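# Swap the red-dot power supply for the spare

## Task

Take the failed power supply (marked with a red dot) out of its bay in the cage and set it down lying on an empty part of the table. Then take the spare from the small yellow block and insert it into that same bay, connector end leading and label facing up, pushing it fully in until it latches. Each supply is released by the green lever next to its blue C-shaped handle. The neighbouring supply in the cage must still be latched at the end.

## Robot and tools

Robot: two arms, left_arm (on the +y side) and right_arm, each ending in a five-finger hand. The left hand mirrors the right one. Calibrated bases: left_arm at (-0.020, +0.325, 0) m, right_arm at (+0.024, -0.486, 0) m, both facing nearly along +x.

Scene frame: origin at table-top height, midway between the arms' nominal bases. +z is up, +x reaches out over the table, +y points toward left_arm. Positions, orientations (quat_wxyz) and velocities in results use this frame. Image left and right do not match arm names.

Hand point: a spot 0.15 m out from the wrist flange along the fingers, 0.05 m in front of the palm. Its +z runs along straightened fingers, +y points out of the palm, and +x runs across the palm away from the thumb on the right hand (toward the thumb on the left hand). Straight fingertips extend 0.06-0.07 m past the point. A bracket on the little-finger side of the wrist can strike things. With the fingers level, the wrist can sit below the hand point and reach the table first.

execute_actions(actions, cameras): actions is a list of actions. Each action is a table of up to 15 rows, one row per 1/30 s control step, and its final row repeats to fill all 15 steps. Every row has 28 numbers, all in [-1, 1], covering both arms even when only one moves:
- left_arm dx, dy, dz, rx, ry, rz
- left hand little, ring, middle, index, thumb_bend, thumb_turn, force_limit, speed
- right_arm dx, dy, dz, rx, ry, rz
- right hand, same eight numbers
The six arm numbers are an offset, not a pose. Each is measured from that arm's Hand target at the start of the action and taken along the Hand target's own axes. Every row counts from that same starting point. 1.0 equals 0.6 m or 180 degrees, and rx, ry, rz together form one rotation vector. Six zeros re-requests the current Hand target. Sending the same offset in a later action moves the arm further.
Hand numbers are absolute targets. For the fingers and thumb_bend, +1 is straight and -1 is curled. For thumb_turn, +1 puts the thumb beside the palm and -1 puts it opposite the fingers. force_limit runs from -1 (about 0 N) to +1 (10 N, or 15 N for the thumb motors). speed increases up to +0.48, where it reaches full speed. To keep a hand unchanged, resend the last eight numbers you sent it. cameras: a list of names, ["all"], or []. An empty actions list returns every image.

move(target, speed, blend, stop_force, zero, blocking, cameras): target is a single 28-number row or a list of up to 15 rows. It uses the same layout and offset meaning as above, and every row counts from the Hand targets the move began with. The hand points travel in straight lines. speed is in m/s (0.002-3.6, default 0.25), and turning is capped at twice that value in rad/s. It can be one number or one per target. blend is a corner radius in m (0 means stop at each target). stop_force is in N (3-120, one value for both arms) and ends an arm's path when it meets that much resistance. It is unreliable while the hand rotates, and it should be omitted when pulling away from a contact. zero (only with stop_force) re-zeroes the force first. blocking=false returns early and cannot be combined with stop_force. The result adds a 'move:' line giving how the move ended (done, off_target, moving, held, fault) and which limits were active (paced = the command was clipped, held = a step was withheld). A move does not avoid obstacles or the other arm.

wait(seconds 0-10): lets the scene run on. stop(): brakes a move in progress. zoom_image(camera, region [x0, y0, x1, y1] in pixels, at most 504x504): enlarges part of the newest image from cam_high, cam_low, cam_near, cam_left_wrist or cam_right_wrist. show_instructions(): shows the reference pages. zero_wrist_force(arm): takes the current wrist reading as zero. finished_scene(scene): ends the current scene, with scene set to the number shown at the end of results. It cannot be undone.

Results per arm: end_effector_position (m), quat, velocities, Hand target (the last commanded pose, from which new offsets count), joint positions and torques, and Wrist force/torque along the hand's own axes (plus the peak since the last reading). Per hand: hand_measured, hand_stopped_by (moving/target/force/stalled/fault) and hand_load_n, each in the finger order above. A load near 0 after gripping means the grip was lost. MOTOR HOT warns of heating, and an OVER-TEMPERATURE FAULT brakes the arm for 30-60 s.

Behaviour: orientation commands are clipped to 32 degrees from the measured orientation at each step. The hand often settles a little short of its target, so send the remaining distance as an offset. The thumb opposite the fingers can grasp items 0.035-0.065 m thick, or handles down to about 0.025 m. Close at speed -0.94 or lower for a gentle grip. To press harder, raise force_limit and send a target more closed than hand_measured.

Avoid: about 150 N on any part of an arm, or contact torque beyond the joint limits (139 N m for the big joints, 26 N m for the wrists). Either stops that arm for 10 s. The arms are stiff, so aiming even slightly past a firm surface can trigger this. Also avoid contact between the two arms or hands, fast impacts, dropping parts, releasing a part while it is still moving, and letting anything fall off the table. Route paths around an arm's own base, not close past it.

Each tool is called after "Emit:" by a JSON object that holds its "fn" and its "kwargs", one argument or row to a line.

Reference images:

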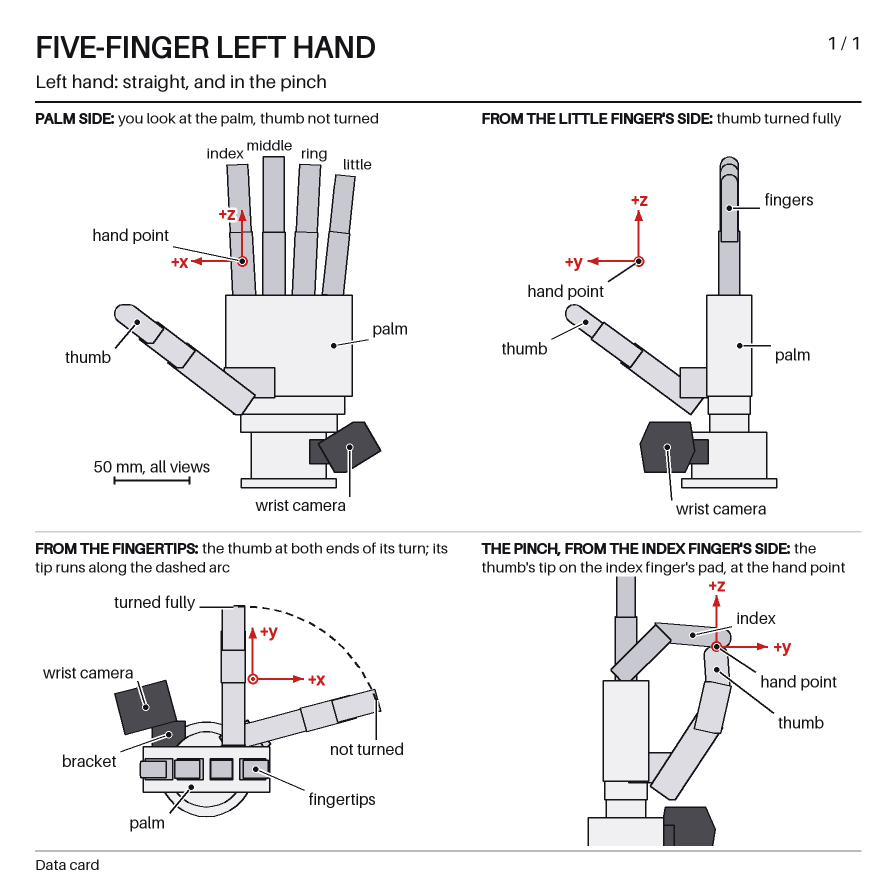

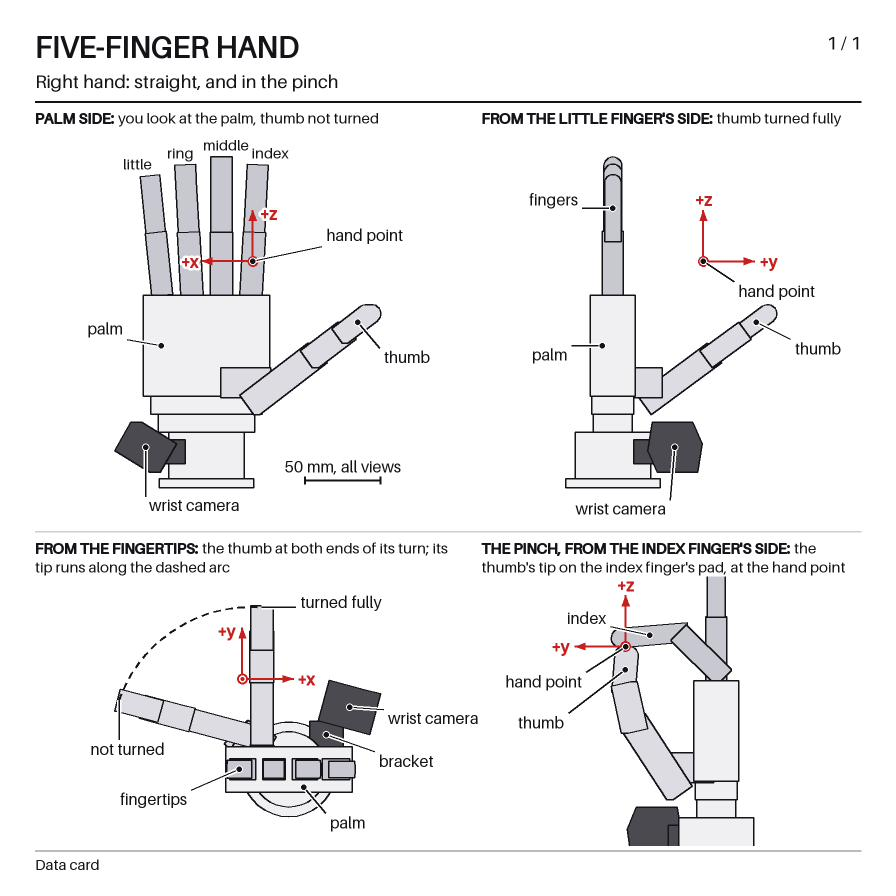

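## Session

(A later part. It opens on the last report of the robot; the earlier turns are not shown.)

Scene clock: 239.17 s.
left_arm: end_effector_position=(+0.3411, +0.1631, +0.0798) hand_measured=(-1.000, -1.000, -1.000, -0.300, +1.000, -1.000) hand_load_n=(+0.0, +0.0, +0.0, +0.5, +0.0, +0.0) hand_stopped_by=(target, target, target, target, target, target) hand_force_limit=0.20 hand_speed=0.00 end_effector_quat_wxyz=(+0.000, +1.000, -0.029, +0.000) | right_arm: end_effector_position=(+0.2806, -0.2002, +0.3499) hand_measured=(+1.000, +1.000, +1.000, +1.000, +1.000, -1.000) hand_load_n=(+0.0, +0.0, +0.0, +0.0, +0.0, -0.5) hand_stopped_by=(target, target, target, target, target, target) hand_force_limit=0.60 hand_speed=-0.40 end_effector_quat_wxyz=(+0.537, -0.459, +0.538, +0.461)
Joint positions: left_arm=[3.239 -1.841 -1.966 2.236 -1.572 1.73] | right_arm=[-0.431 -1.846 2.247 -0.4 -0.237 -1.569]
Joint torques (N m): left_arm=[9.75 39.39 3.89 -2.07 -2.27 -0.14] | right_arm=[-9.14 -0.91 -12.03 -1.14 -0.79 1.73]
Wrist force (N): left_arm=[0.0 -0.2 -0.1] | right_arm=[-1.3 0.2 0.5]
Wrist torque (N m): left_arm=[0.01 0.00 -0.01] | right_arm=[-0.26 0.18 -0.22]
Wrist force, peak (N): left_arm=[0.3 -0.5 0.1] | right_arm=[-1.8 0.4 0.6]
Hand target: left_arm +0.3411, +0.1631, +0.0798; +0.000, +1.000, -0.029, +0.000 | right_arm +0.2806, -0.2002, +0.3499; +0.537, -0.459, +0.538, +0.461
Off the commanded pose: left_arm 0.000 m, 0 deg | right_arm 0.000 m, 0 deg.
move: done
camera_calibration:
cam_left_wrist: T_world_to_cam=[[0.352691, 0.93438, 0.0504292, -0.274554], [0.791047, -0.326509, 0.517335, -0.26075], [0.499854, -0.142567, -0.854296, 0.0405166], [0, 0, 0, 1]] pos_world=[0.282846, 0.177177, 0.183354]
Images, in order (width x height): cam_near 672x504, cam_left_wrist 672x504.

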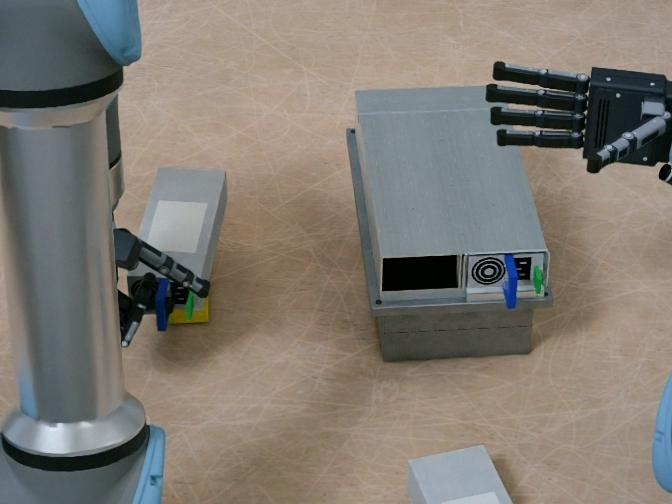

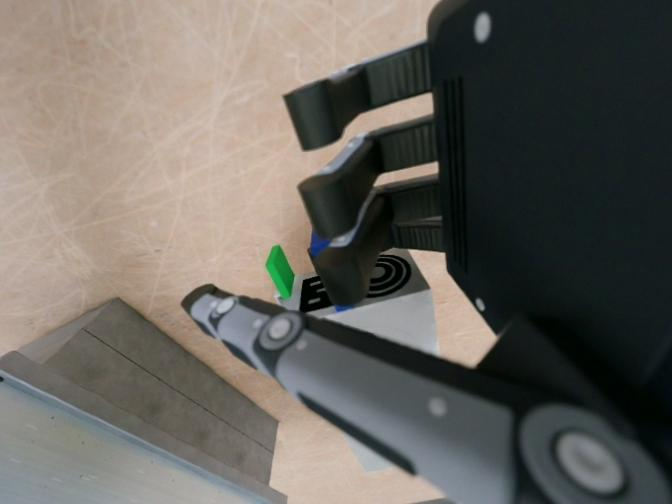

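Emit:
{"fn": "move", "kwargs": {
  "target": [
    [-0.0001, 0.006, 0, 0, 0, 0, -1,-1,-1,-0.3,1,-1,0.2,0, 0,0,0,0,0,0, 1,1,1,1,1,-1,0.6,-0.4],
    [-0.054, 0.006, 0.0, 0, 0, 0, -1,-1,-1,-0.3,1,-1,0.2,0, 0,0,0,0,0,0, 1,1,1,1,1,-1,0.6,-0.4]
  ],
  "speed": 0.04,
  "cameras": ["cam_near","cam_left_wrist"]
}}

Emit:
{"fn": "zoom_image", "kwargs": {
  "camera": "cam_near",
  "region": [90, 240, 190, 340]
}}

Scene clock: 241.63 s.
left_arm: end_effector_position=(+0.3086, +0.1614, +0.0798) hand_measured=(-1.000, -1.000, -1.000, -0.300, +1.000, -1.000) hand_load_n=(+0.0, +0.0, +0.0, +0.0, +0.0, +0.0) hand_stopped_by=(target, target, target, target, target, target) hand_force_limit=0.20 hand_speed=0.00 end_effector_quat_wxyz=(+0.000, +1.000, -0.029, +0.000) | right_arm: end_effector_position=(+0.2806, -0.2002, +0.3499) hand_measured=(+1.000, +1.000, +1.000, +1.000, +1.000, -1.000) hand_load_n=(+0.0, +0.0, +0.0, +0.5, +0.0, -0.5) hand_stopped_by=(target, target, target, target, target, target) hand_force_limit=0.60 hand_speed=-0.40 end_effector_quat_wxyz=(+0.537, -0.459, +0.538, +0.461)
Joint positions: left_arm=[3.245 -1.773 -2.055 2.259 -1.572 1.735] | right_arm=[-0.431 -1.846 2.247 -0.4 -0.237 -1.569]
Joint torques (N m): left_arm=[-4.63 11.16 24.12 -3.89 -0.86 -0.98] | right_arm=[-8.24 0.08 -12.16 -1.14 -0.92 1.66]
Wrist force (N): left_arm=[0.1 0.3 0.1] | right_arm=[-1.2 0.3 0.3]
Wrist torque (N m): left_arm=[0.08 0.01 -0.05] | right_arm=[-0.23 0.19 -0.22]
Wrist force, peak (N): left_arm=[3.5 0.0 0.1] | right_arm=[-1.8 0.4 0.2]
Hand target: left_arm +0.3086, +0.1614, +0.0798; +0.000, +1.000, -0.029, +0.000 | right_arm +0.2806, -0.2002, +0.3499; +0.537, -0.459, +0.538, +0.461
Off the commanded pose: left_arm 0.000 m, 0 deg | right_arm 0.000 m, 0 deg.
move: done
camera_calibration:
cam_left_wrist: T_world_to_cam=[[0.352615, 0.934396, 0.0506679, -0.261495], [0.790833, -0.326509, 0.517664, -0.235522], [0.500246, -0.142466, -0.854083, 0.0564144], [0, 0, 0, 1]] pos_world=[0.250244, 0.175477, 0.183353]
Images, in order (width x height): cam_near 672x504, cam_left_wrist 672x504.

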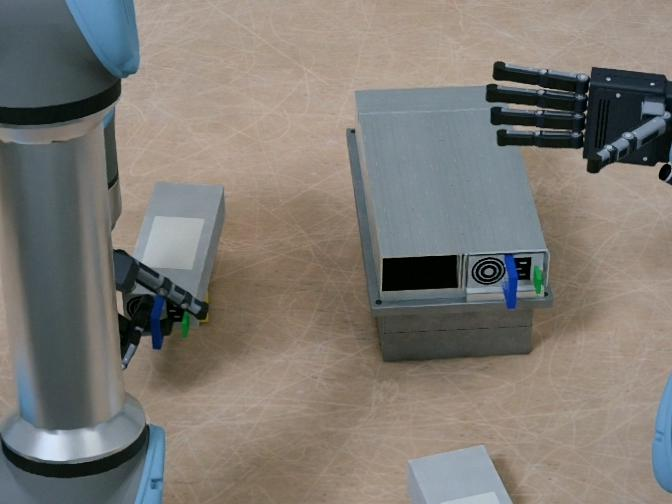

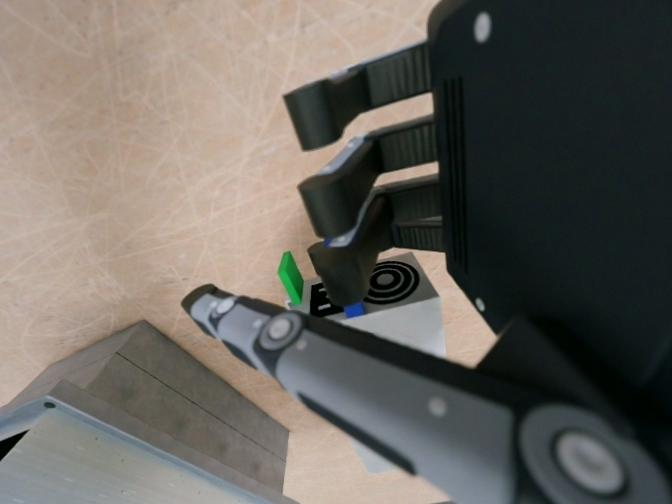

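Scaled by 5.040 from the camera's 672x504 image, which has a finer 960x720 frame.

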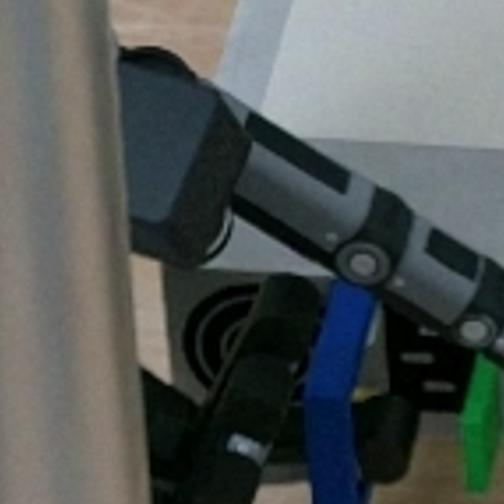

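Emit:
{"fn": "move", "kwargs": {
  "target": [-0.0117, 0, 0.0, 0, 0, 0, -1,-1,-1,-0.3,1,-1,0.2,0, 0,0,0,0,0,0, 1,1,1,1,1,-1,0.6,-0.4],
  "speed": 0.03,
  "cameras": ["cam_near","cam_left_wrist"]
}}

Emit:
{"fn": "zoom_image", "kwargs": {
  "camera": "cam_near",
  "region": [110, 165, 250, 365]
}}

Scene clock: 243.57 s.
left_arm: end_effector_position=(+0.3015, +0.1618, +0.0798) hand_measured=(-1.000, -1.000, -1.000, -0.300, +1.000, -1.000) hand_load_n=(+0.5, +0.0, +0.0, +1.0, +0.0, +0.0) hand_stopped_by=(target, target, target, target, target, target) hand_force_limit=0.20 hand_speed=0.00 end_effector_quat_wxyz=(+0.000, +1.000, -0.029, +0.000) | right_arm: end_effector_position=(+0.2806, -0.2002, +0.3499) hand_measured=(+1.000, +1.000, +1.000, +1.000, +1.000, -1.000) hand_load_n=(+0.0, +0.0, +0.0, +0.0, +0.0, -0.5) hand_stopped_by=(target, target, target, target, target, target) hand_force_limit=0.60 hand_speed=-0.40 end_effector_quat_wxyz=(+0.537, -0.459, +0.538, +0.461)
Joint positions: left_arm=[3.249 -1.758 -2.075 2.263 -1.572 1.739] | right_arm=[-0.431 -1.846 2.247 -0.4 -0.237 -1.569]
Joint torques (N m): left_arm=[2.72 14.23 23.13 -1.11 1.82 0.32] | right_arm=[-7.52 -0.33 -14.2 -1.11 -0.73 1.56]
Wrist force (N): left_arm=[2.0 0.3 0.7] | right_arm=[-1.3 0.3 0.5]
Wrist torque (N m): left_arm=[0.07 0.01 -0.05] | right_arm=[-0.24 0.19 -0.23]
Wrist force, peak (N): left_arm=[3.1 0.0 -0.2] | right_arm=[-1.6 0.2 0.6]
Hand target: left_arm +0.3016, +0.1618, +0.0798; +0.000, +1.000, -0.029, +0.000 | right_arm +0.2806, -0.2002, +0.3499; +0.537, -0.459, +0.538, +0.461
Off the commanded pose: left_arm 0.000 m, 0 deg | right_arm 0.000 m, 0 deg.
move: done
camera_calibration:
cam_left_wrist: T_world_to_cam=[[0.352695, 0.934376, 0.0504789, -0.259347], [0.790971, -0.326519, 0.517445, -0.229769], [0.499971, -0.142573, -0.854226, 0.0601354], [0, 0, 0, 1]] pos_world=[0.243145, 0.175877, 0.183354]
Images, in order (width x height): cam_near 672x504, cam_left_wrist 672x504.

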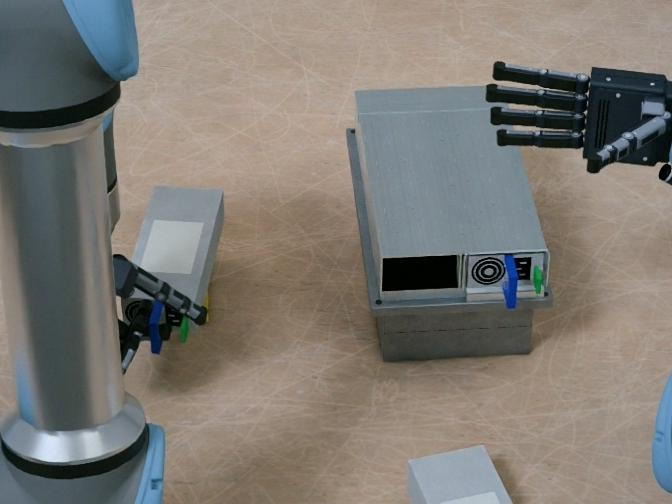

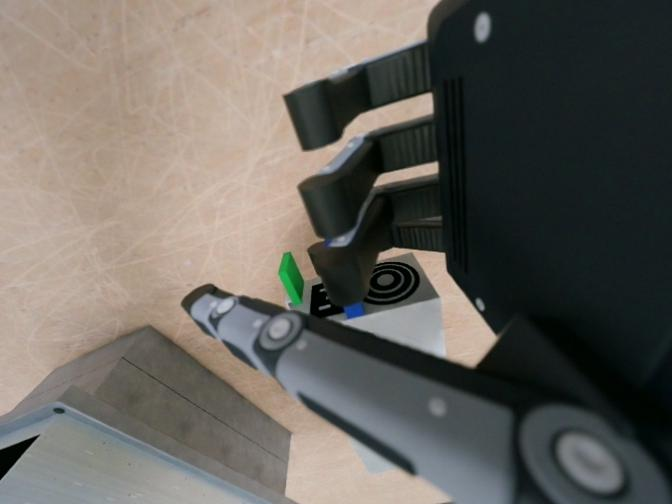

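Scaled by 2.520 from the camera's 672x504 image, which has a finer 960x720 frame.

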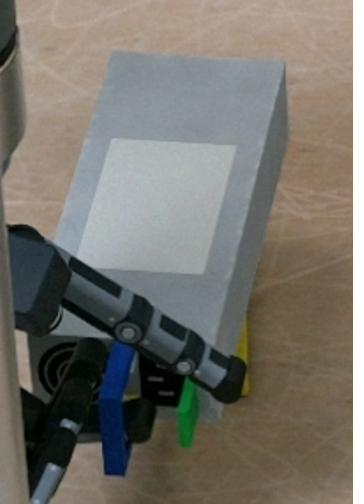

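Emit:
{"fn": "move", "kwargs": {
  "target": [
    [0.01, 0, 0, 0, 0, 0, -1,-1,-1,-0.3,1,-1,0.2,0, 0,0,0,0,0,0, 1,1,1,1,1,-1,0.6,-0.4],
    [0.01, -0.092, 0.0, 0, 0, 0, -1,-1,-1,-0.3,1,-1,0.2,0, 0,0,0,0,0,0, 1,1,1,1,1,-1,0.6,-0.4],
    [0.01, -0.092, -0.35, 0, 0, 0, -1,-1,-1,-0.3,1,-1,0.2,0, 0,0,0,0,0,0, 1,1,1,1,1,-1,0.6,-0.4]
  ],
  "speed": [0.06,0.12,0.25],
  "blend": [0,0.02,0],
  "cameras": ["cam_near","cam_left_wrist"]
}}

Emit:
{"fn": "zoom_image", "kwargs": {
  "camera": "cam_near",
  "region": [90, 165, 250, 365]
}}

Scene clock: 250.43 s.
left_arm: end_effector_position=(+0.3107, +0.2164, +0.2897) hand_measured=(-1.000, -1.000, -1.000, -0.300, +1.000, -1.000) hand_load_n=(+0.5, +0.0, +0.5, +0.0, +0.0, +0.0) hand_stopped_by=(target, target, target, target, target, target) hand_force_limit=0.20 hand_speed=0.00 end_effector_quat_wxyz=(+0.000, +1.000, -0.029, +0.000) | right_arm: end_effector_position=(+0.2806, -0.2002, +0.3499) hand_measured=(+1.000, +1.000, +1.000, +1.000, +1.000, -1.000) hand_load_n=(+0.0, +0.0, +0.0, +0.0, +0.0, +0.0) hand_stopped_by=(target, target, target, target, target, target) hand_force_limit=0.60 hand_speed=-0.40 end_effector_quat_wxyz=(+0.537, -0.459, +0.538, +0.461)
Joint positions: left_arm=[3.434 -1.54 -1.722 1.692 -1.571 1.924] | right_arm=[-0.431 -1.846 2.247 -0.4 -0.237 -1.569]
Joint torques (N m): left_arm=[4.46 4.89 27.92 -4.6 -2.43 0.59] | right_arm=[-6.37 0.47 -14.8 -1.44 -0.65 1.84]
Wrist force (N): left_arm=[-0.2 0.0 0.0] | right_arm=[-1.4 0.3 0.4]
Wrist torque (N m): left_arm=[0.03 0.05 -0.02] | right_arm=[-0.24 0.22 -0.23]
Wrist force, peak (N): left_arm=[-0.1 0.1 -1.8] | right_arm=[-1.9 0.3 0.5]
Hand target: left_arm +0.3107, +0.2164, +0.2898; +0.000, +1.000, -0.029, +0.000 | right_arm +0.2806, -0.2002, +0.3499; +0.537, -0.459, +0.538, +0.461
Off the commanded pose: left_arm 0.000 m, 0 deg | right_arm 0.000 m, 0 deg.
move: done
camera_calibration:
cam_left_wrist: T_world_to_cam=[[0.352674, 0.934382, 0.0505073, -0.324211], [0.790933, -0.326504, 0.517514, -0.32785], [0.500046, -0.142566, -0.854183, 0.242585], [0, 0, 0, 1]] pos_world=[0.252345, 0.230477, 0.393254]
Images, in order (width x height): cam_near 672x504, cam_left_wrist 672x504.

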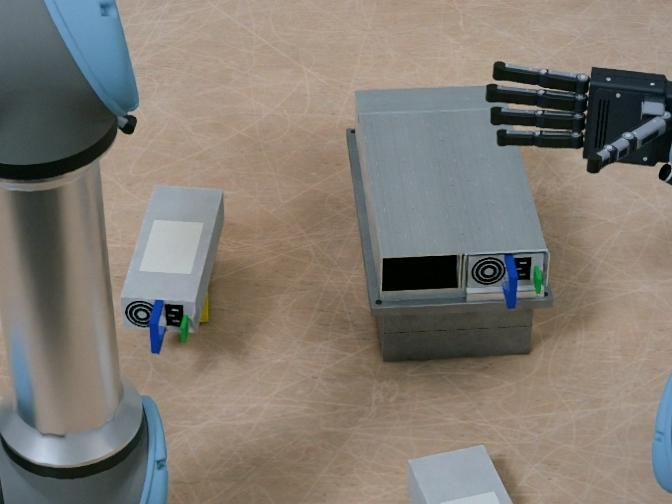

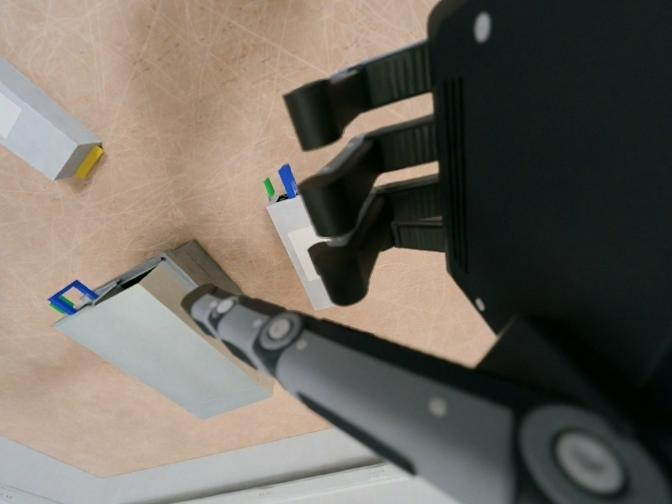

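Scaled by 2.520 from the camera's 672x504 image, which has a finer 960x720 frame.

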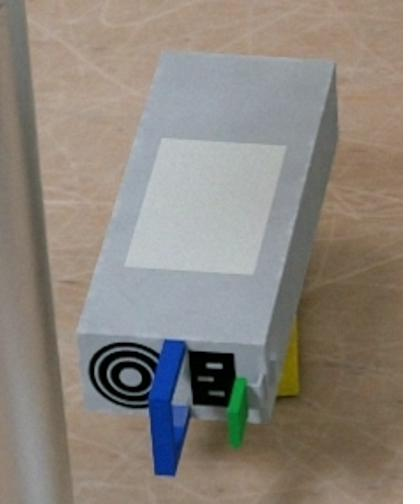

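Emit:
{"fn": "move", "kwargs": {
  "target": [-0.0667, 0.0307, -0.1167, -0.4815, -0.1586, 0.1586, 1,1,1,1,1,-1,0.6,-0.4, 0,0,0,0,0,0, 1,1,1,1,1,-1,0.6,-0.4],
  "speed": 0.5,
  "cameras": ["cam_near","cam_left_wrist","cam_high"]
}}

Scene clock: 254.80 s.
left_arm: end_effector_position=(+0.2696, +0.2002, +0.3598) hand_measured=(+1.000, +1.000, +1.000, +1.000, +1.000, -1.000) hand_load_n=(+0.0, +0.0, +0.0, +0.5, -0.5, +0.0) hand_stopped_by=(target, target, target, target, target, target) hand_force_limit=0.60 hand_speed=-0.40 end_effector_quat_wxyz=(+0.665, +0.665, -0.241, -0.241) | right_arm: end_effector_position=(+0.2806, -0.2002, +0.3499) hand_measured=(+1.000, +1.000, +1.000, +1.000, +1.000, -1.000) hand_load_n=(+0.0, +0.0, +0.0, -0.5, +0.0, +0.0) hand_stopped_by=(target, target, target, target, target, target) hand_force_limit=0.60 hand_speed=-0.40 end_effector_quat_wxyz=(+0.537, -0.459, +0.538, +0.461)
Joint positions: left_arm=[3.652 -2.081 -2.076 1.016 -1.208 3.141] | right_arm=[-0.431 -1.846 2.247 -0.4 -0.237 -1.569]
Joint torques (N m): left_arm=[5.09 45.73 13.8 0.22 2.45 1.29] | right_arm=[-4.67 -0.57 -16.67 -1.29 -0.8 1.64]
Wrist force (N): left_arm=[-1.2 -0.4 0.7] | right_arm=[-1.2 0.4 0.5]
Wrist torque (N m): left_arm=[-0.14 0.08 0.14] | right_arm=[-0.22 0.18 -0.21]
Wrist force, peak (N): left_arm=[-1.3 -0.3 1.0] | right_arm=[-1.6 0.6 0.5]
Hand target: left_arm +0.2696, +0.2002, +0.3598; +0.665, +0.665, -0.241, -0.241 | right_arm +0.2806, -0.2002, +0.3499; +0.537, -0.459, +0.538, +0.461
Off the commanded pose: left_arm 0.000 m, 0 deg | right_arm 0.000 m, 0 deg.
move: done
camera_calibration:
cam_left_wrist: T_world_to_cam=[[0.260894, -0.151663, -0.95338, 0.305224], [0.95249, -0.120326, 0.279792, -0.336253], [-0.15715, -0.981081, 0.113065, 0.31777], [0, 0, 0, 1]] pos_world=[0.290584, 0.317589, 0.349147]
Images, in order (width x height): cam_high 672x504, cam_near 672x504, cam_left_wrist 672x504.

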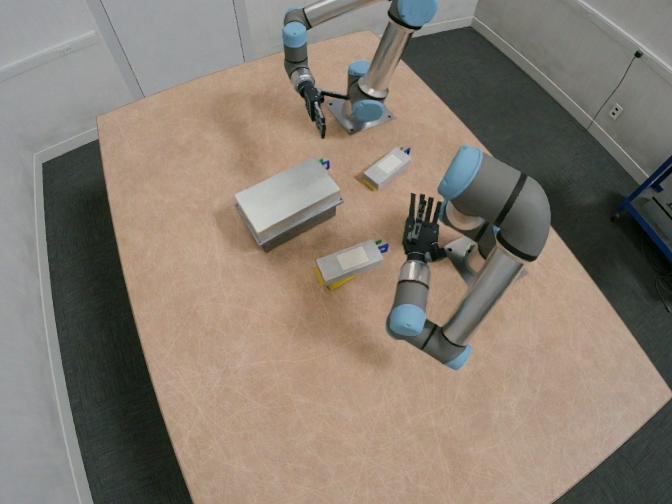

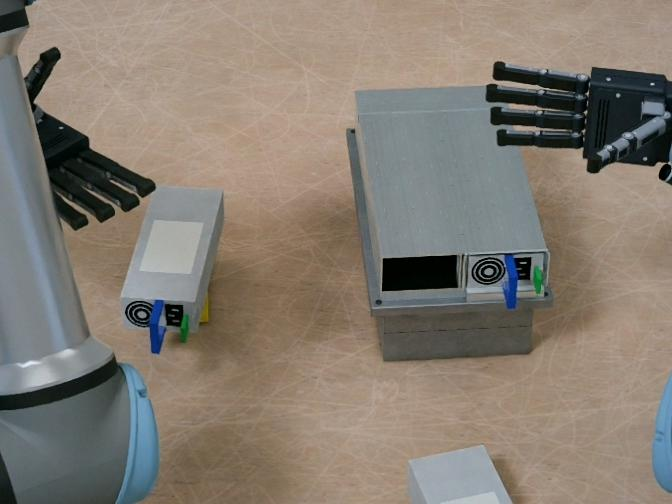

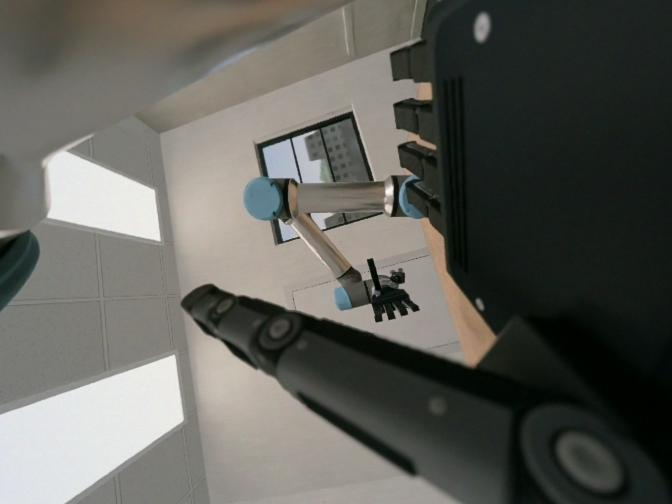

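Emit:
{"fn": "move", "kwargs": {
  "target": [
    [0.1462,-0.0833,-0.0650,0.2760,0.2549,-0.1275, 1,1,1,1,1,-1,0.6,-0.4, 0,0,0,0,0,0, 1,1,1,1,1,-1,0.6,-0.4],
    [0.3028,0.1667,-0.3,0,0.468,0, 1,1,1,1,1,-1,0.6,-0.4, 0,0,0,0,0,0, 1,1,1,1,1,-1,0.6,-0.4]
  ],
  "speed": 0.4,
  "blend": [0.04,0],
  "cameras": ["cam_near","cam_high"]
}}

Scene clock: 266.70 s.
left_arm: end_effector_position=(+0.5243, +0.2221, +0.4600) hand_measured=(+1.000, +1.000, +1.000, +1.000, +1.000, -1.000) hand_load_n=(+0.0, +0.5, +0.0, +0.0, +0.0, +0.0) hand_stopped_by=(target, target, target, target, target, target) hand_force_limit=0.60 hand_speed=-0.40 end_effector_quat_wxyz=(+0.654, +0.655, +0.267, +0.268) | right_arm: end_effector_position=(+0.2806, -0.2002, +0.3499) hand_measured=(+1.000, +1.000, +1.000, +1.000, +1.000, -1.000) hand_load_n=(+0.5, +0.0, +0.0, +0.0, +0.0, +0.0) hand_stopped_by=(target, target, target, target, target, target) hand_force_limit=0.60 hand_speed=-0.40 end_effector_quat_wxyz=(+0.537, -0.459, +0.538, +0.461)
Joint positions: left_arm=[3.682 -1.435 -1.923 3.356 -0.232 0.002] | right_arm=[-0.431 -1.846 2.247 -0.4 -0.237 -1.569]
Joint torques (N m): left_arm=[8.52 3.09 31.12 0.29 2.47 -0.76] | right_arm=[-3.33 -0.12 -17.38 -1.13 -0.75 1.82]
Wrist force (N): left_arm=[-1.2 -0.2 1.3] | right_arm=[-1.4 0.3 0.4]
Wrist torque (N m): left_arm=[-0.14 0.14 0.04] | right_arm=[-0.24 0.22 -0.23]
Wrist force, peak (N): left_arm=[-1.3 -0.2 1.5] | right_arm=[-1.8 -0.2 0.6]
Hand target: left_arm +0.5244, +0.2222, +0.4600; +0.654, +0.655, +0.267, +0.268 | right_arm +0.2806, -0.2002, +0.3499; +0.537, -0.459, +0.538, +0.461
Off the commanded pose: left_arm 0.000 m, 0 deg | right_arm 0.000 m, 0 deg.
move: done
Images, in order (width x height): cam_high 672x504, cam_near 672x504.

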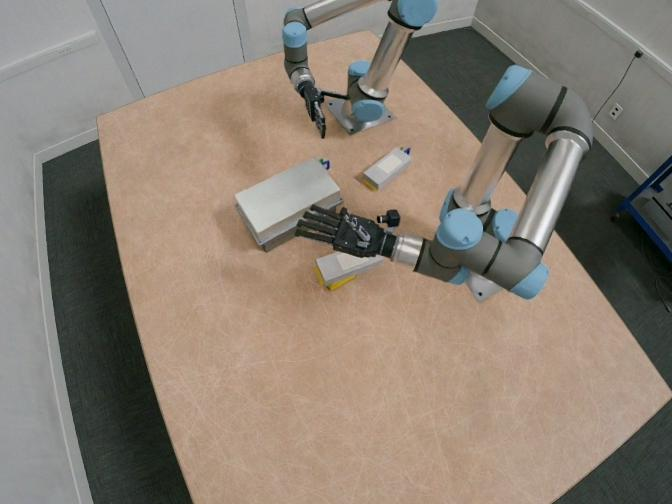

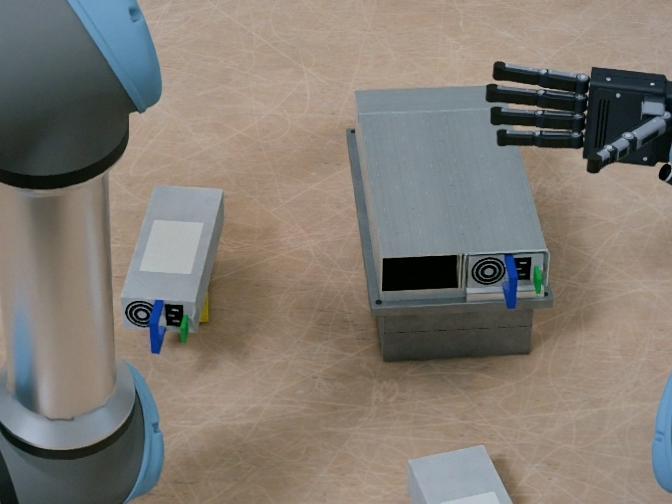

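Emit:
{"fn": "move", "kwargs": {
  "target": [
    [-0.0809,-0.1,-0.1208,0,-0.18,0, 1,1,1,1,1,-1,0.6,-0.4, 0,0,0,0,0,0, 1,1,1,1,1,-1,0.6,-0.4],
    [-0.0592,-0.2667,-0.2630,0.0522,-0.2667,0.0233, 1,1,1,1,1,-1,0.6,-0.4, 0,0,0,0,0,0, 1,1,1,1,1,-1,0.6,-0.4]
  ],
  "speed": 0.3,
  "blend": [0.03,0],
  "cameras": ["cam_near","cam_high"]
}}

Scene clock: 273.17 s.
left_arm: end_effector_position=(+0.3886, +0.3101, +0.3000) hand_measured=(+1.000, +1.000, +1.000, +1.000, +1.000, -1.000) hand_load_n=(+0.0, +0.0, +0.0, +0.0, +0.0, +0.0) hand_stopped_by=(target, target, target, target, target, target) hand_force_limit=0.60 hand_speed=-0.40 end_effector_quat_wxyz=(+0.642, +0.766, -0.025, -0.020) | right_arm: end_effector_position=(+0.2806, -0.2002, +0.3499) hand_measured=(+1.000, +1.000, +1.000, +1.000, +1.000, -1.000) hand_load_n=(+0.0, +0.5, +0.0, +0.0, +0.0, -0.5) hand_stopped_by=(target, target, target, target, target, target) hand_force_limit=0.60 hand_speed=-0.40 end_effector_quat_wxyz=(+0.537, -0.459, +0.538, +0.461)
Joint positions: left_arm=[3.983 -1.769 -1.901 3.89 0.92 -0.135] | right_arm=[-0.431 -1.846 2.247 -0.4 -0.237 -1.569]
Joint torques (N m): left_arm=[-1.11 32.02 7.28 1.75 2.3 0.49] | right_arm=[-2.2 -0.95 -21.57 -1.04 -0.81 1.78]
Wrist force (N): left_arm=[-0.5 -0.1 1.2] | right_arm=[-1.4 0.3 0.4]
Wrist torque (N m): left_arm=[-0.17 0.01 0.07] | right_arm=[-0.24 0.21 -0.23]
Wrist force, peak (N): left_arm=[-1.0 0.4 2.0] | right_arm=[-1.7 0.3 0.4]
Hand target: left_arm +0.3886, +0.3101, +0.3000; +0.642, +0.766, -0.025, -0.020 | right_arm +0.2806, -0.2002, +0.3499; +0.537, -0.459, +0.538, +0.461
Off the commanded pose: left_arm 0.000 m, 0 deg | right_arm 0.000 m, 0 deg.
move: done
Images, in order (width x height): cam_high 672x504, cam_near 672x504.

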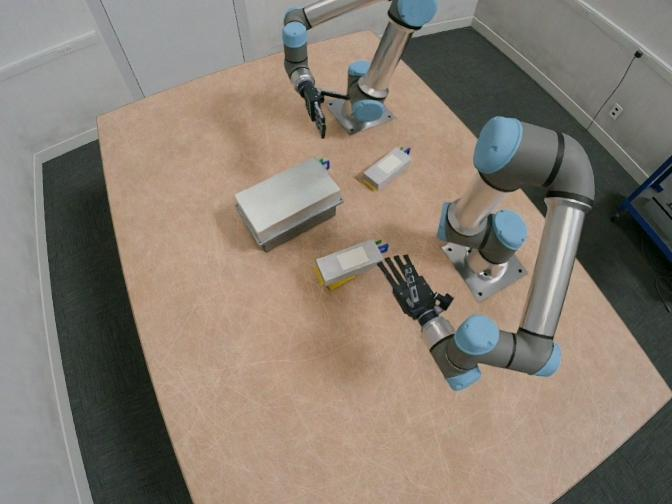

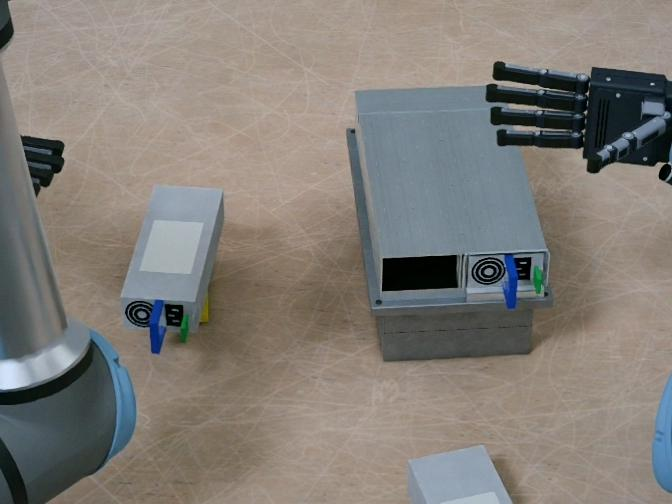

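Emit:
{"fn": "move", "kwargs": {
  "target": [
    [0,-0.3398,0.0599,0,0,0, 1,1,1,1,1,-1,0.6,-0.4, 0,0,0,0,0,0, 1,1,1,1,1,-1,0.6,-0.4]
  ],
  "speed": 0.2,
  "stop_force": 12,
  "cameras": ["cam_near","cam_low","cam_left_wrist"]
}}

Scene clock: 276.20 s.
left_arm: end_effector_position=(+0.3887, +0.3103, +0.0929) hand_measured=(+1.000, +1.000, +1.000, +1.000, +1.000, -1.000) hand_load_n=(+0.0, +0.0, +0.5, +0.0, +0.0, +0.0) hand_stopped_by=(target, target, target, target, target, target) hand_force_limit=0.60 hand_speed=-0.40 end_effector_quat_wxyz=(+0.642, +0.766, -0.025, -0.020) | right_arm: end_effector_position=(+0.2806, -0.2002, +0.3499) hand_measured=(+1.000, +1.000, +1.000, +1.000, +1.000, -1.000) hand_load_n=(+0.0, +0.0, +0.0, +0.0, +0.0, +0.0) hand_stopped_by=(target, target, target, target, target, target) hand_force_limit=0.60 hand_speed=-0.40 end_effector_quat_wxyz=(+0.537, -0.459, +0.538, +0.461)
Joint positions: left_arm=[3.983 -2.151 -2.057 4.429 0.921 -0.135] | right_arm=[-0.431 -1.846 2.247 -0.4 -0.237 -1.569]
Joint torques (N m): left_arm=[-5.37 22.59 18.94 2.01 -2.6 -0.66] | right_arm=[-2.07 -1.25 -22.83 -1.08 -0.96 1.4]
Wrist force (N): left_arm=[-0.9 0.1 0.9] | right_arm=[-1.4 0.3 0.4]
Wrist torque (N m): left_arm=[-0.13 0.04 0.06] | right_arm=[-0.24 0.20 -0.23]
Wrist force, peak (N): left_arm=[-0.7 -2.1 1.1] | right_arm=[-1.7 0.2 0.6]
Hand target: left_arm +0.3887, +0.3103, +0.0929; +0.642, +0.766, -0.025, -0.020 | right_arm +0.2806, -0.2002, +0.3499; +0.537, -0.459, +0.538, +0.461
Off the commanded pose: left_arm 0.000 m, 0 deg | right_arm 0.000 m, 0 deg.
move: done
camera_calibration:
cam_left_wrist: T_world_to_cam=[[0.311462, 0.195447, -0.929942, -0.0930677], [0.83649, 0.407927, 0.365897, -0.488528], [0.450862, -0.89185, -0.0364359, 0.224507], [0, 0, 0, 1]] pos_world=[0.336414, 0.4177, 0.100383]
Images, in order (width x height): cam_low 672x504, cam_near 672x504, cam_left_wrist 672x504.

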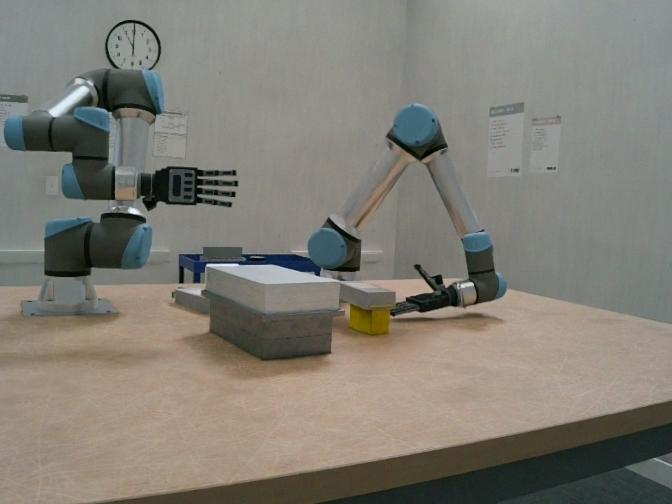

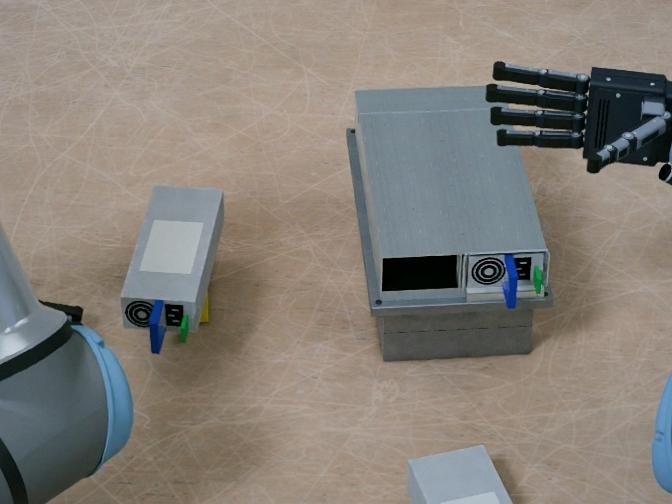

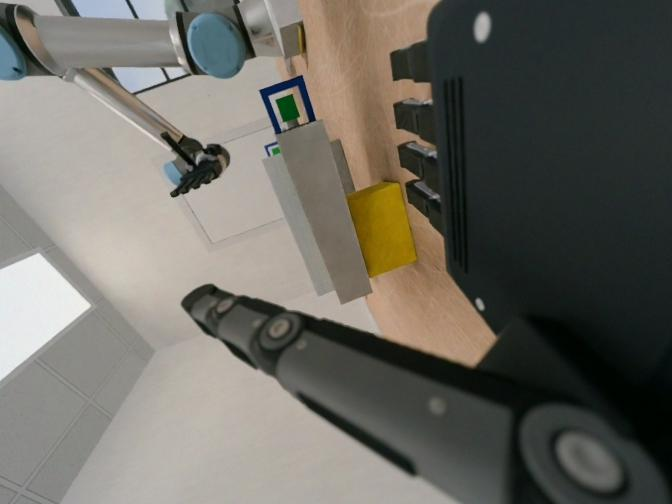

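Emit:
{"fn": "move", "kwargs": {
  "target": [
    [0.0052,0.0139,0.0791,0,0,0, 1,1,1,1,1,-1,0.6,-0.4, 0,0,0,0,0,0, 1,1,1,1,1,-1,0.6,-0.4]
  ],
  "speed": 0.12,
  "stop_force": 5,
  "cameras": ["cam_near","cam_left_wrist"]
}}

Emit:
{"fn": "zoom_image", "kwargs": {
  "camera": "cam_left_wrist",
  "region": [230, 50, 450, 350]
}}

Emit:
{"fn": "zoom_image", "kwargs": {
  "camera": "cam_near",
  "region": [60, 165, 250, 365]
}}

Scene clock: 278.90 s.
left_arm: end_effector_position=(+0.3887, +0.2620, +0.0929) hand_measured=(+1.000, +1.000, +1.000, +1.000, +1.000, -1.000) hand_load_n=(+0.0, +0.0, +0.0, -0.5, +0.0, -0.5) hand_stopped_by=(target, target, target, target, target, target) hand_force_limit=0.60 hand_speed=-0.40 end_effector_quat_wxyz=(+0.642, +0.766, -0.025, -0.020) | right_arm: end_effector_position=(+0.2806, -0.2002, +0.3499) hand_measured=(+1.000, +1.000, +1.000, +1.000, +1.000, -1.000) hand_load_n=(+0.0, +0.5, +0.0, +0.0, +0.0, -0.5) hand_stopped_by=(target, target, target, target, target, target) hand_force_limit=0.60 hand_speed=-0.40 end_effector_quat_wxyz=(+0.537, -0.459, +0.538, +0.461)
Joint positions: left_arm=[3.906 -2.119 -2.131 4.485 0.845 -0.157] | right_arm=[-0.431 -1.846 2.247 -0.4 -0.237 -1.569]
Joint torques (N m): left_arm=[-4.1 20.47 17.03 -2.93 -1.58 1.36] | right_arm=[-1.46 -1.11 -24.27 -1.02 -0.82 1.45]
Wrist force (N): left_arm=[-1.1 -0.1 1.0] | right_arm=[-1.6 0.3 0.4]
Wrist torque (N m): left_arm=[-0.16 0.10 0.11] | right_arm=[-0.24 0.24 -0.24]
Wrist force, peak (N): left_arm=[-0.7 0.1 1.9] | right_arm=[-1.6 0.3 0.6]
Hand target: left_arm +0.3887, +0.2620, +0.0929; +0.642, +0.766, -0.025, -0.020 | right_arm +0.2806, -0.2002, +0.3499; +0.537, -0.459, +0.538, +0.461
Off the commanded pose: left_arm 0.000 m, 0 deg | right_arm 0.000 m, 0 deg.
move: done
camera_calibration:
cam_left_wrist: T_world_to_cam=[[0.311491, 0.195426, -0.929936, -0.0837236], [0.836522, 0.407848, 0.365911, -0.468772], [0.450782, -0.89189, -0.0364374, 0.181469], [0, 0, 0, 1]] pos_world=[0.336415, 0.3694, 0.100283]
Images, in order (width x height): cam_near 672x504, cam_left_wrist 672x504.

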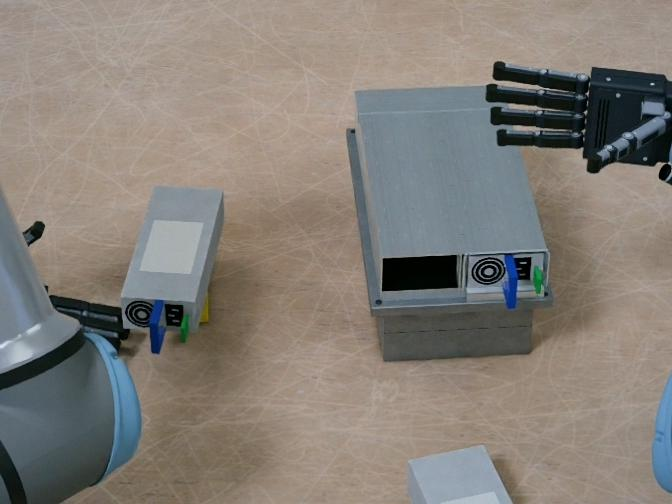

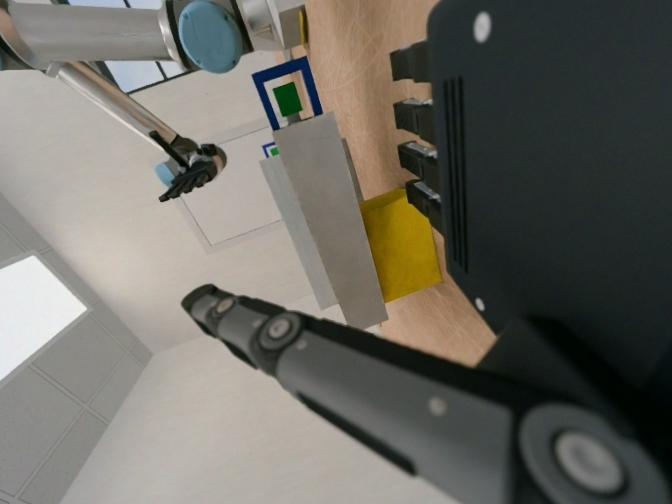

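Scaled by 1.680 from the camera's 672x504 image, which has a finer 960x720 frame.

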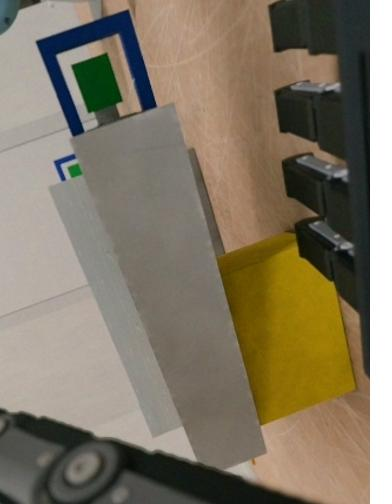

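Scaled by 2.520 from the camera's 672x504 image, which has a finer 960x720 frame.

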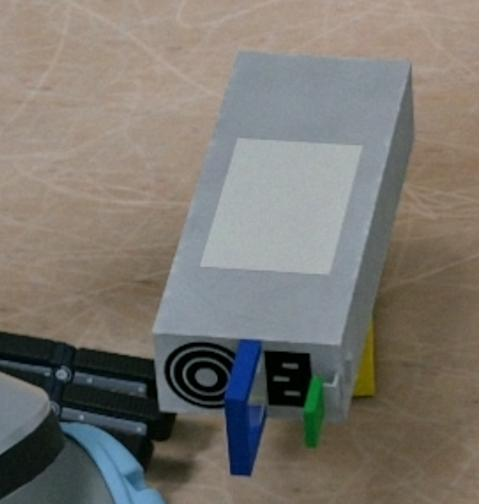

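Emit:
{"fn": "execute_actions", "kwargs": {
  "actions": [],
  "cameras": ["cam_high","cam_low","cam_left_wrist"]
}}

Emit:
{"fn": "zoom_image", "kwargs": {
  "camera": "cam_high",
  "region": [300, 220, 420, 310]
}}

Emit:
{"fn": "zoom_image", "kwargs": {
  "camera": "cam_low",
  "region": [320, 260, 440, 350]
}}

Emit:
{"fn": "zoom_image", "kwargs": {
  "camera": "cam_left_wrist",
  "region": [330, 150, 460, 310]
}}

Scene clock: 281.73 s.
left_arm: end_effector_position=(+0.3887, +0.2620, +0.0929) hand_measured=(+1.000, +1.000, +1.000, +1.000, +1.000, -1.000) hand_load_n=(+0.0, +0.0, +0.0, +0.0, +0.0, +0.0) hand_stopped_by=(target, target, target, target, target, target) hand_force_limit=0.60 hand_speed=-0.40 end_effector_quat_wxyz=(+0.642, +0.766, -0.025, -0.020) | right_arm: end_effector_position=(+0.2806, -0.2002, +0.3499) hand_measured=(+1.000, +1.000, +1.000, +1.000, +1.000, -1.000) hand_load_n=(+0.0, +0.0, +0.0, +0.0, +0.0, -0.5) hand_stopped_by=(target, target, target, target, target, target) hand_force_limit=0.60 hand_speed=-0.40 end_effector_quat_wxyz=(+0.537, -0.459, +0.538, +0.461)
Joint positions: left_arm=[3.906 -2.119 -2.131 4.485 0.845 -0.157] | right_arm=[-0.431 -1.846 2.247 -0.4 -0.237 -1.569]
Joint velocities: within noise
Joint torques (N m): left_arm=[-4.54 20.59 18.6 -2.98 -2.69 1.34] | right_arm=[-0.34 -0.47 -25.45 -1.06 -0.93 1.67]
Wrist force (N): left_arm=[-1.0 -0.2 0.8] | right_arm=[-1.5 0.3 0.7]
Wrist torque (N m): left_arm=[-0.15 0.08 0.12] | right_arm=[-0.25 0.22 -0.23]
Wrist force, peak (N): left_arm=[-1.0 -0.4 1.1] | right_arm=[-1.8 0.3 0.3]
Hand target: left_arm +0.3887, +0.2620, +0.0929; +0.642, +0.766, -0.025, -0.020 | right_arm +0.2806, -0.2002, +0.3499; +0.537, -0.459, +0.538, +0.461
Off the commanded pose: left_arm 0.000 m, 0 deg | right_arm 0.000 m, 0 deg.
camera_calibration:
cam_left_wrist: T_world_to_cam=[[0.311462, 0.195447, -0.929942, -0.0837206], [0.83649, 0.407927, 0.365897, -0.468789], [0.450862, -0.89185, -0.0364359, 0.181427], [0, 0, 0, 1]] pos_world=[0.336414, 0.3694, 0.100283]
Images, in order (width x height): cam_high 672x504, cam_low 672x504, cam_left_wrist 672x504.

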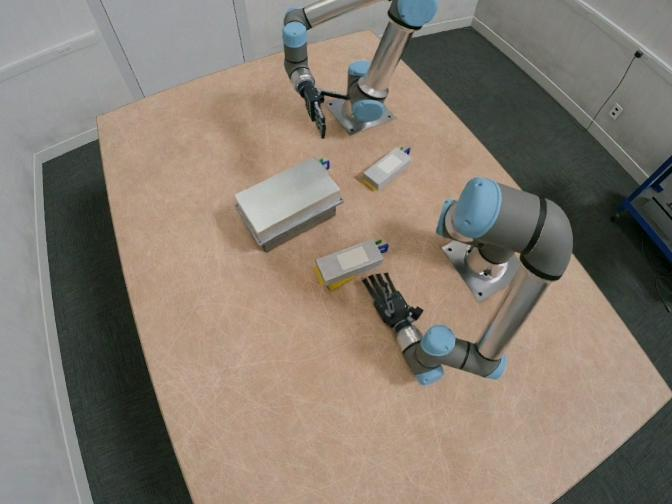

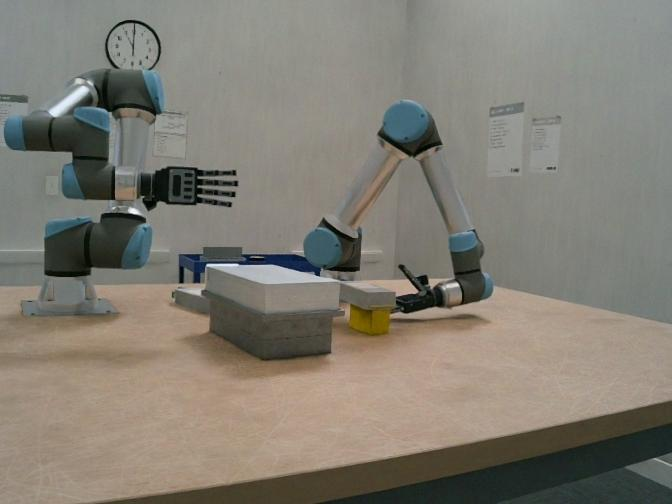

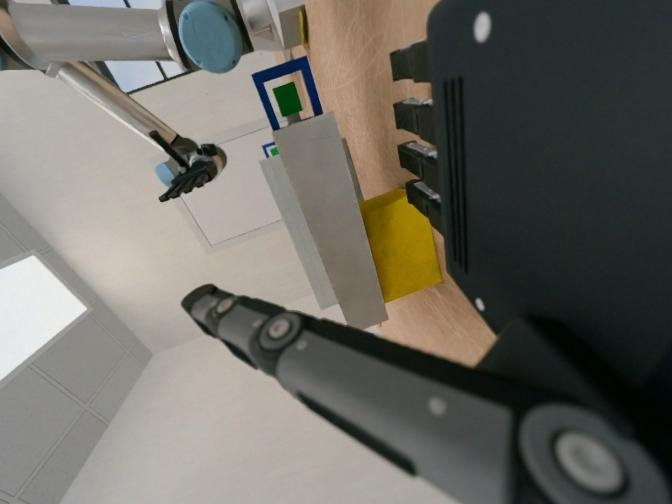

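Scaled by 4.200 from the camera's 672x504 image, which has a finer 960x720 frame.

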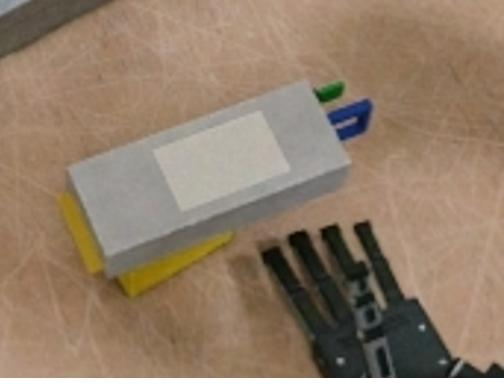

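Scaled by 4.200 from the camera's 672x504 image, which has a finer 960x720 frame.

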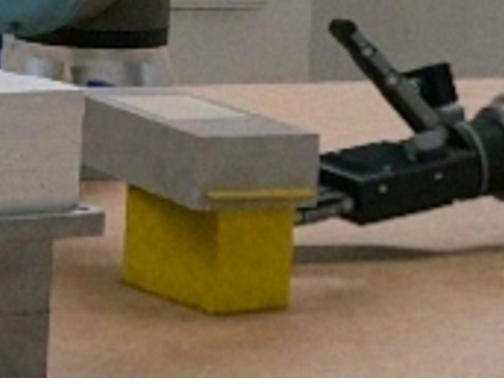

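Scaled by 3.150 from the camera's 672x504 image, which has a finer 960x720 frame.

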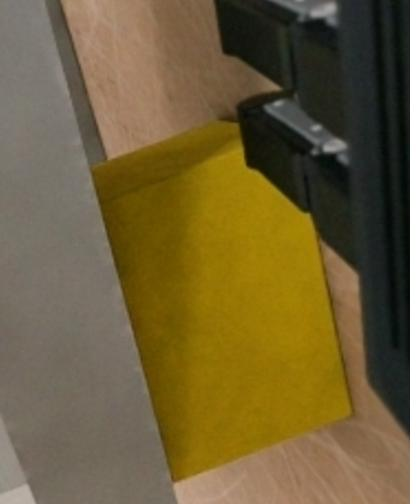

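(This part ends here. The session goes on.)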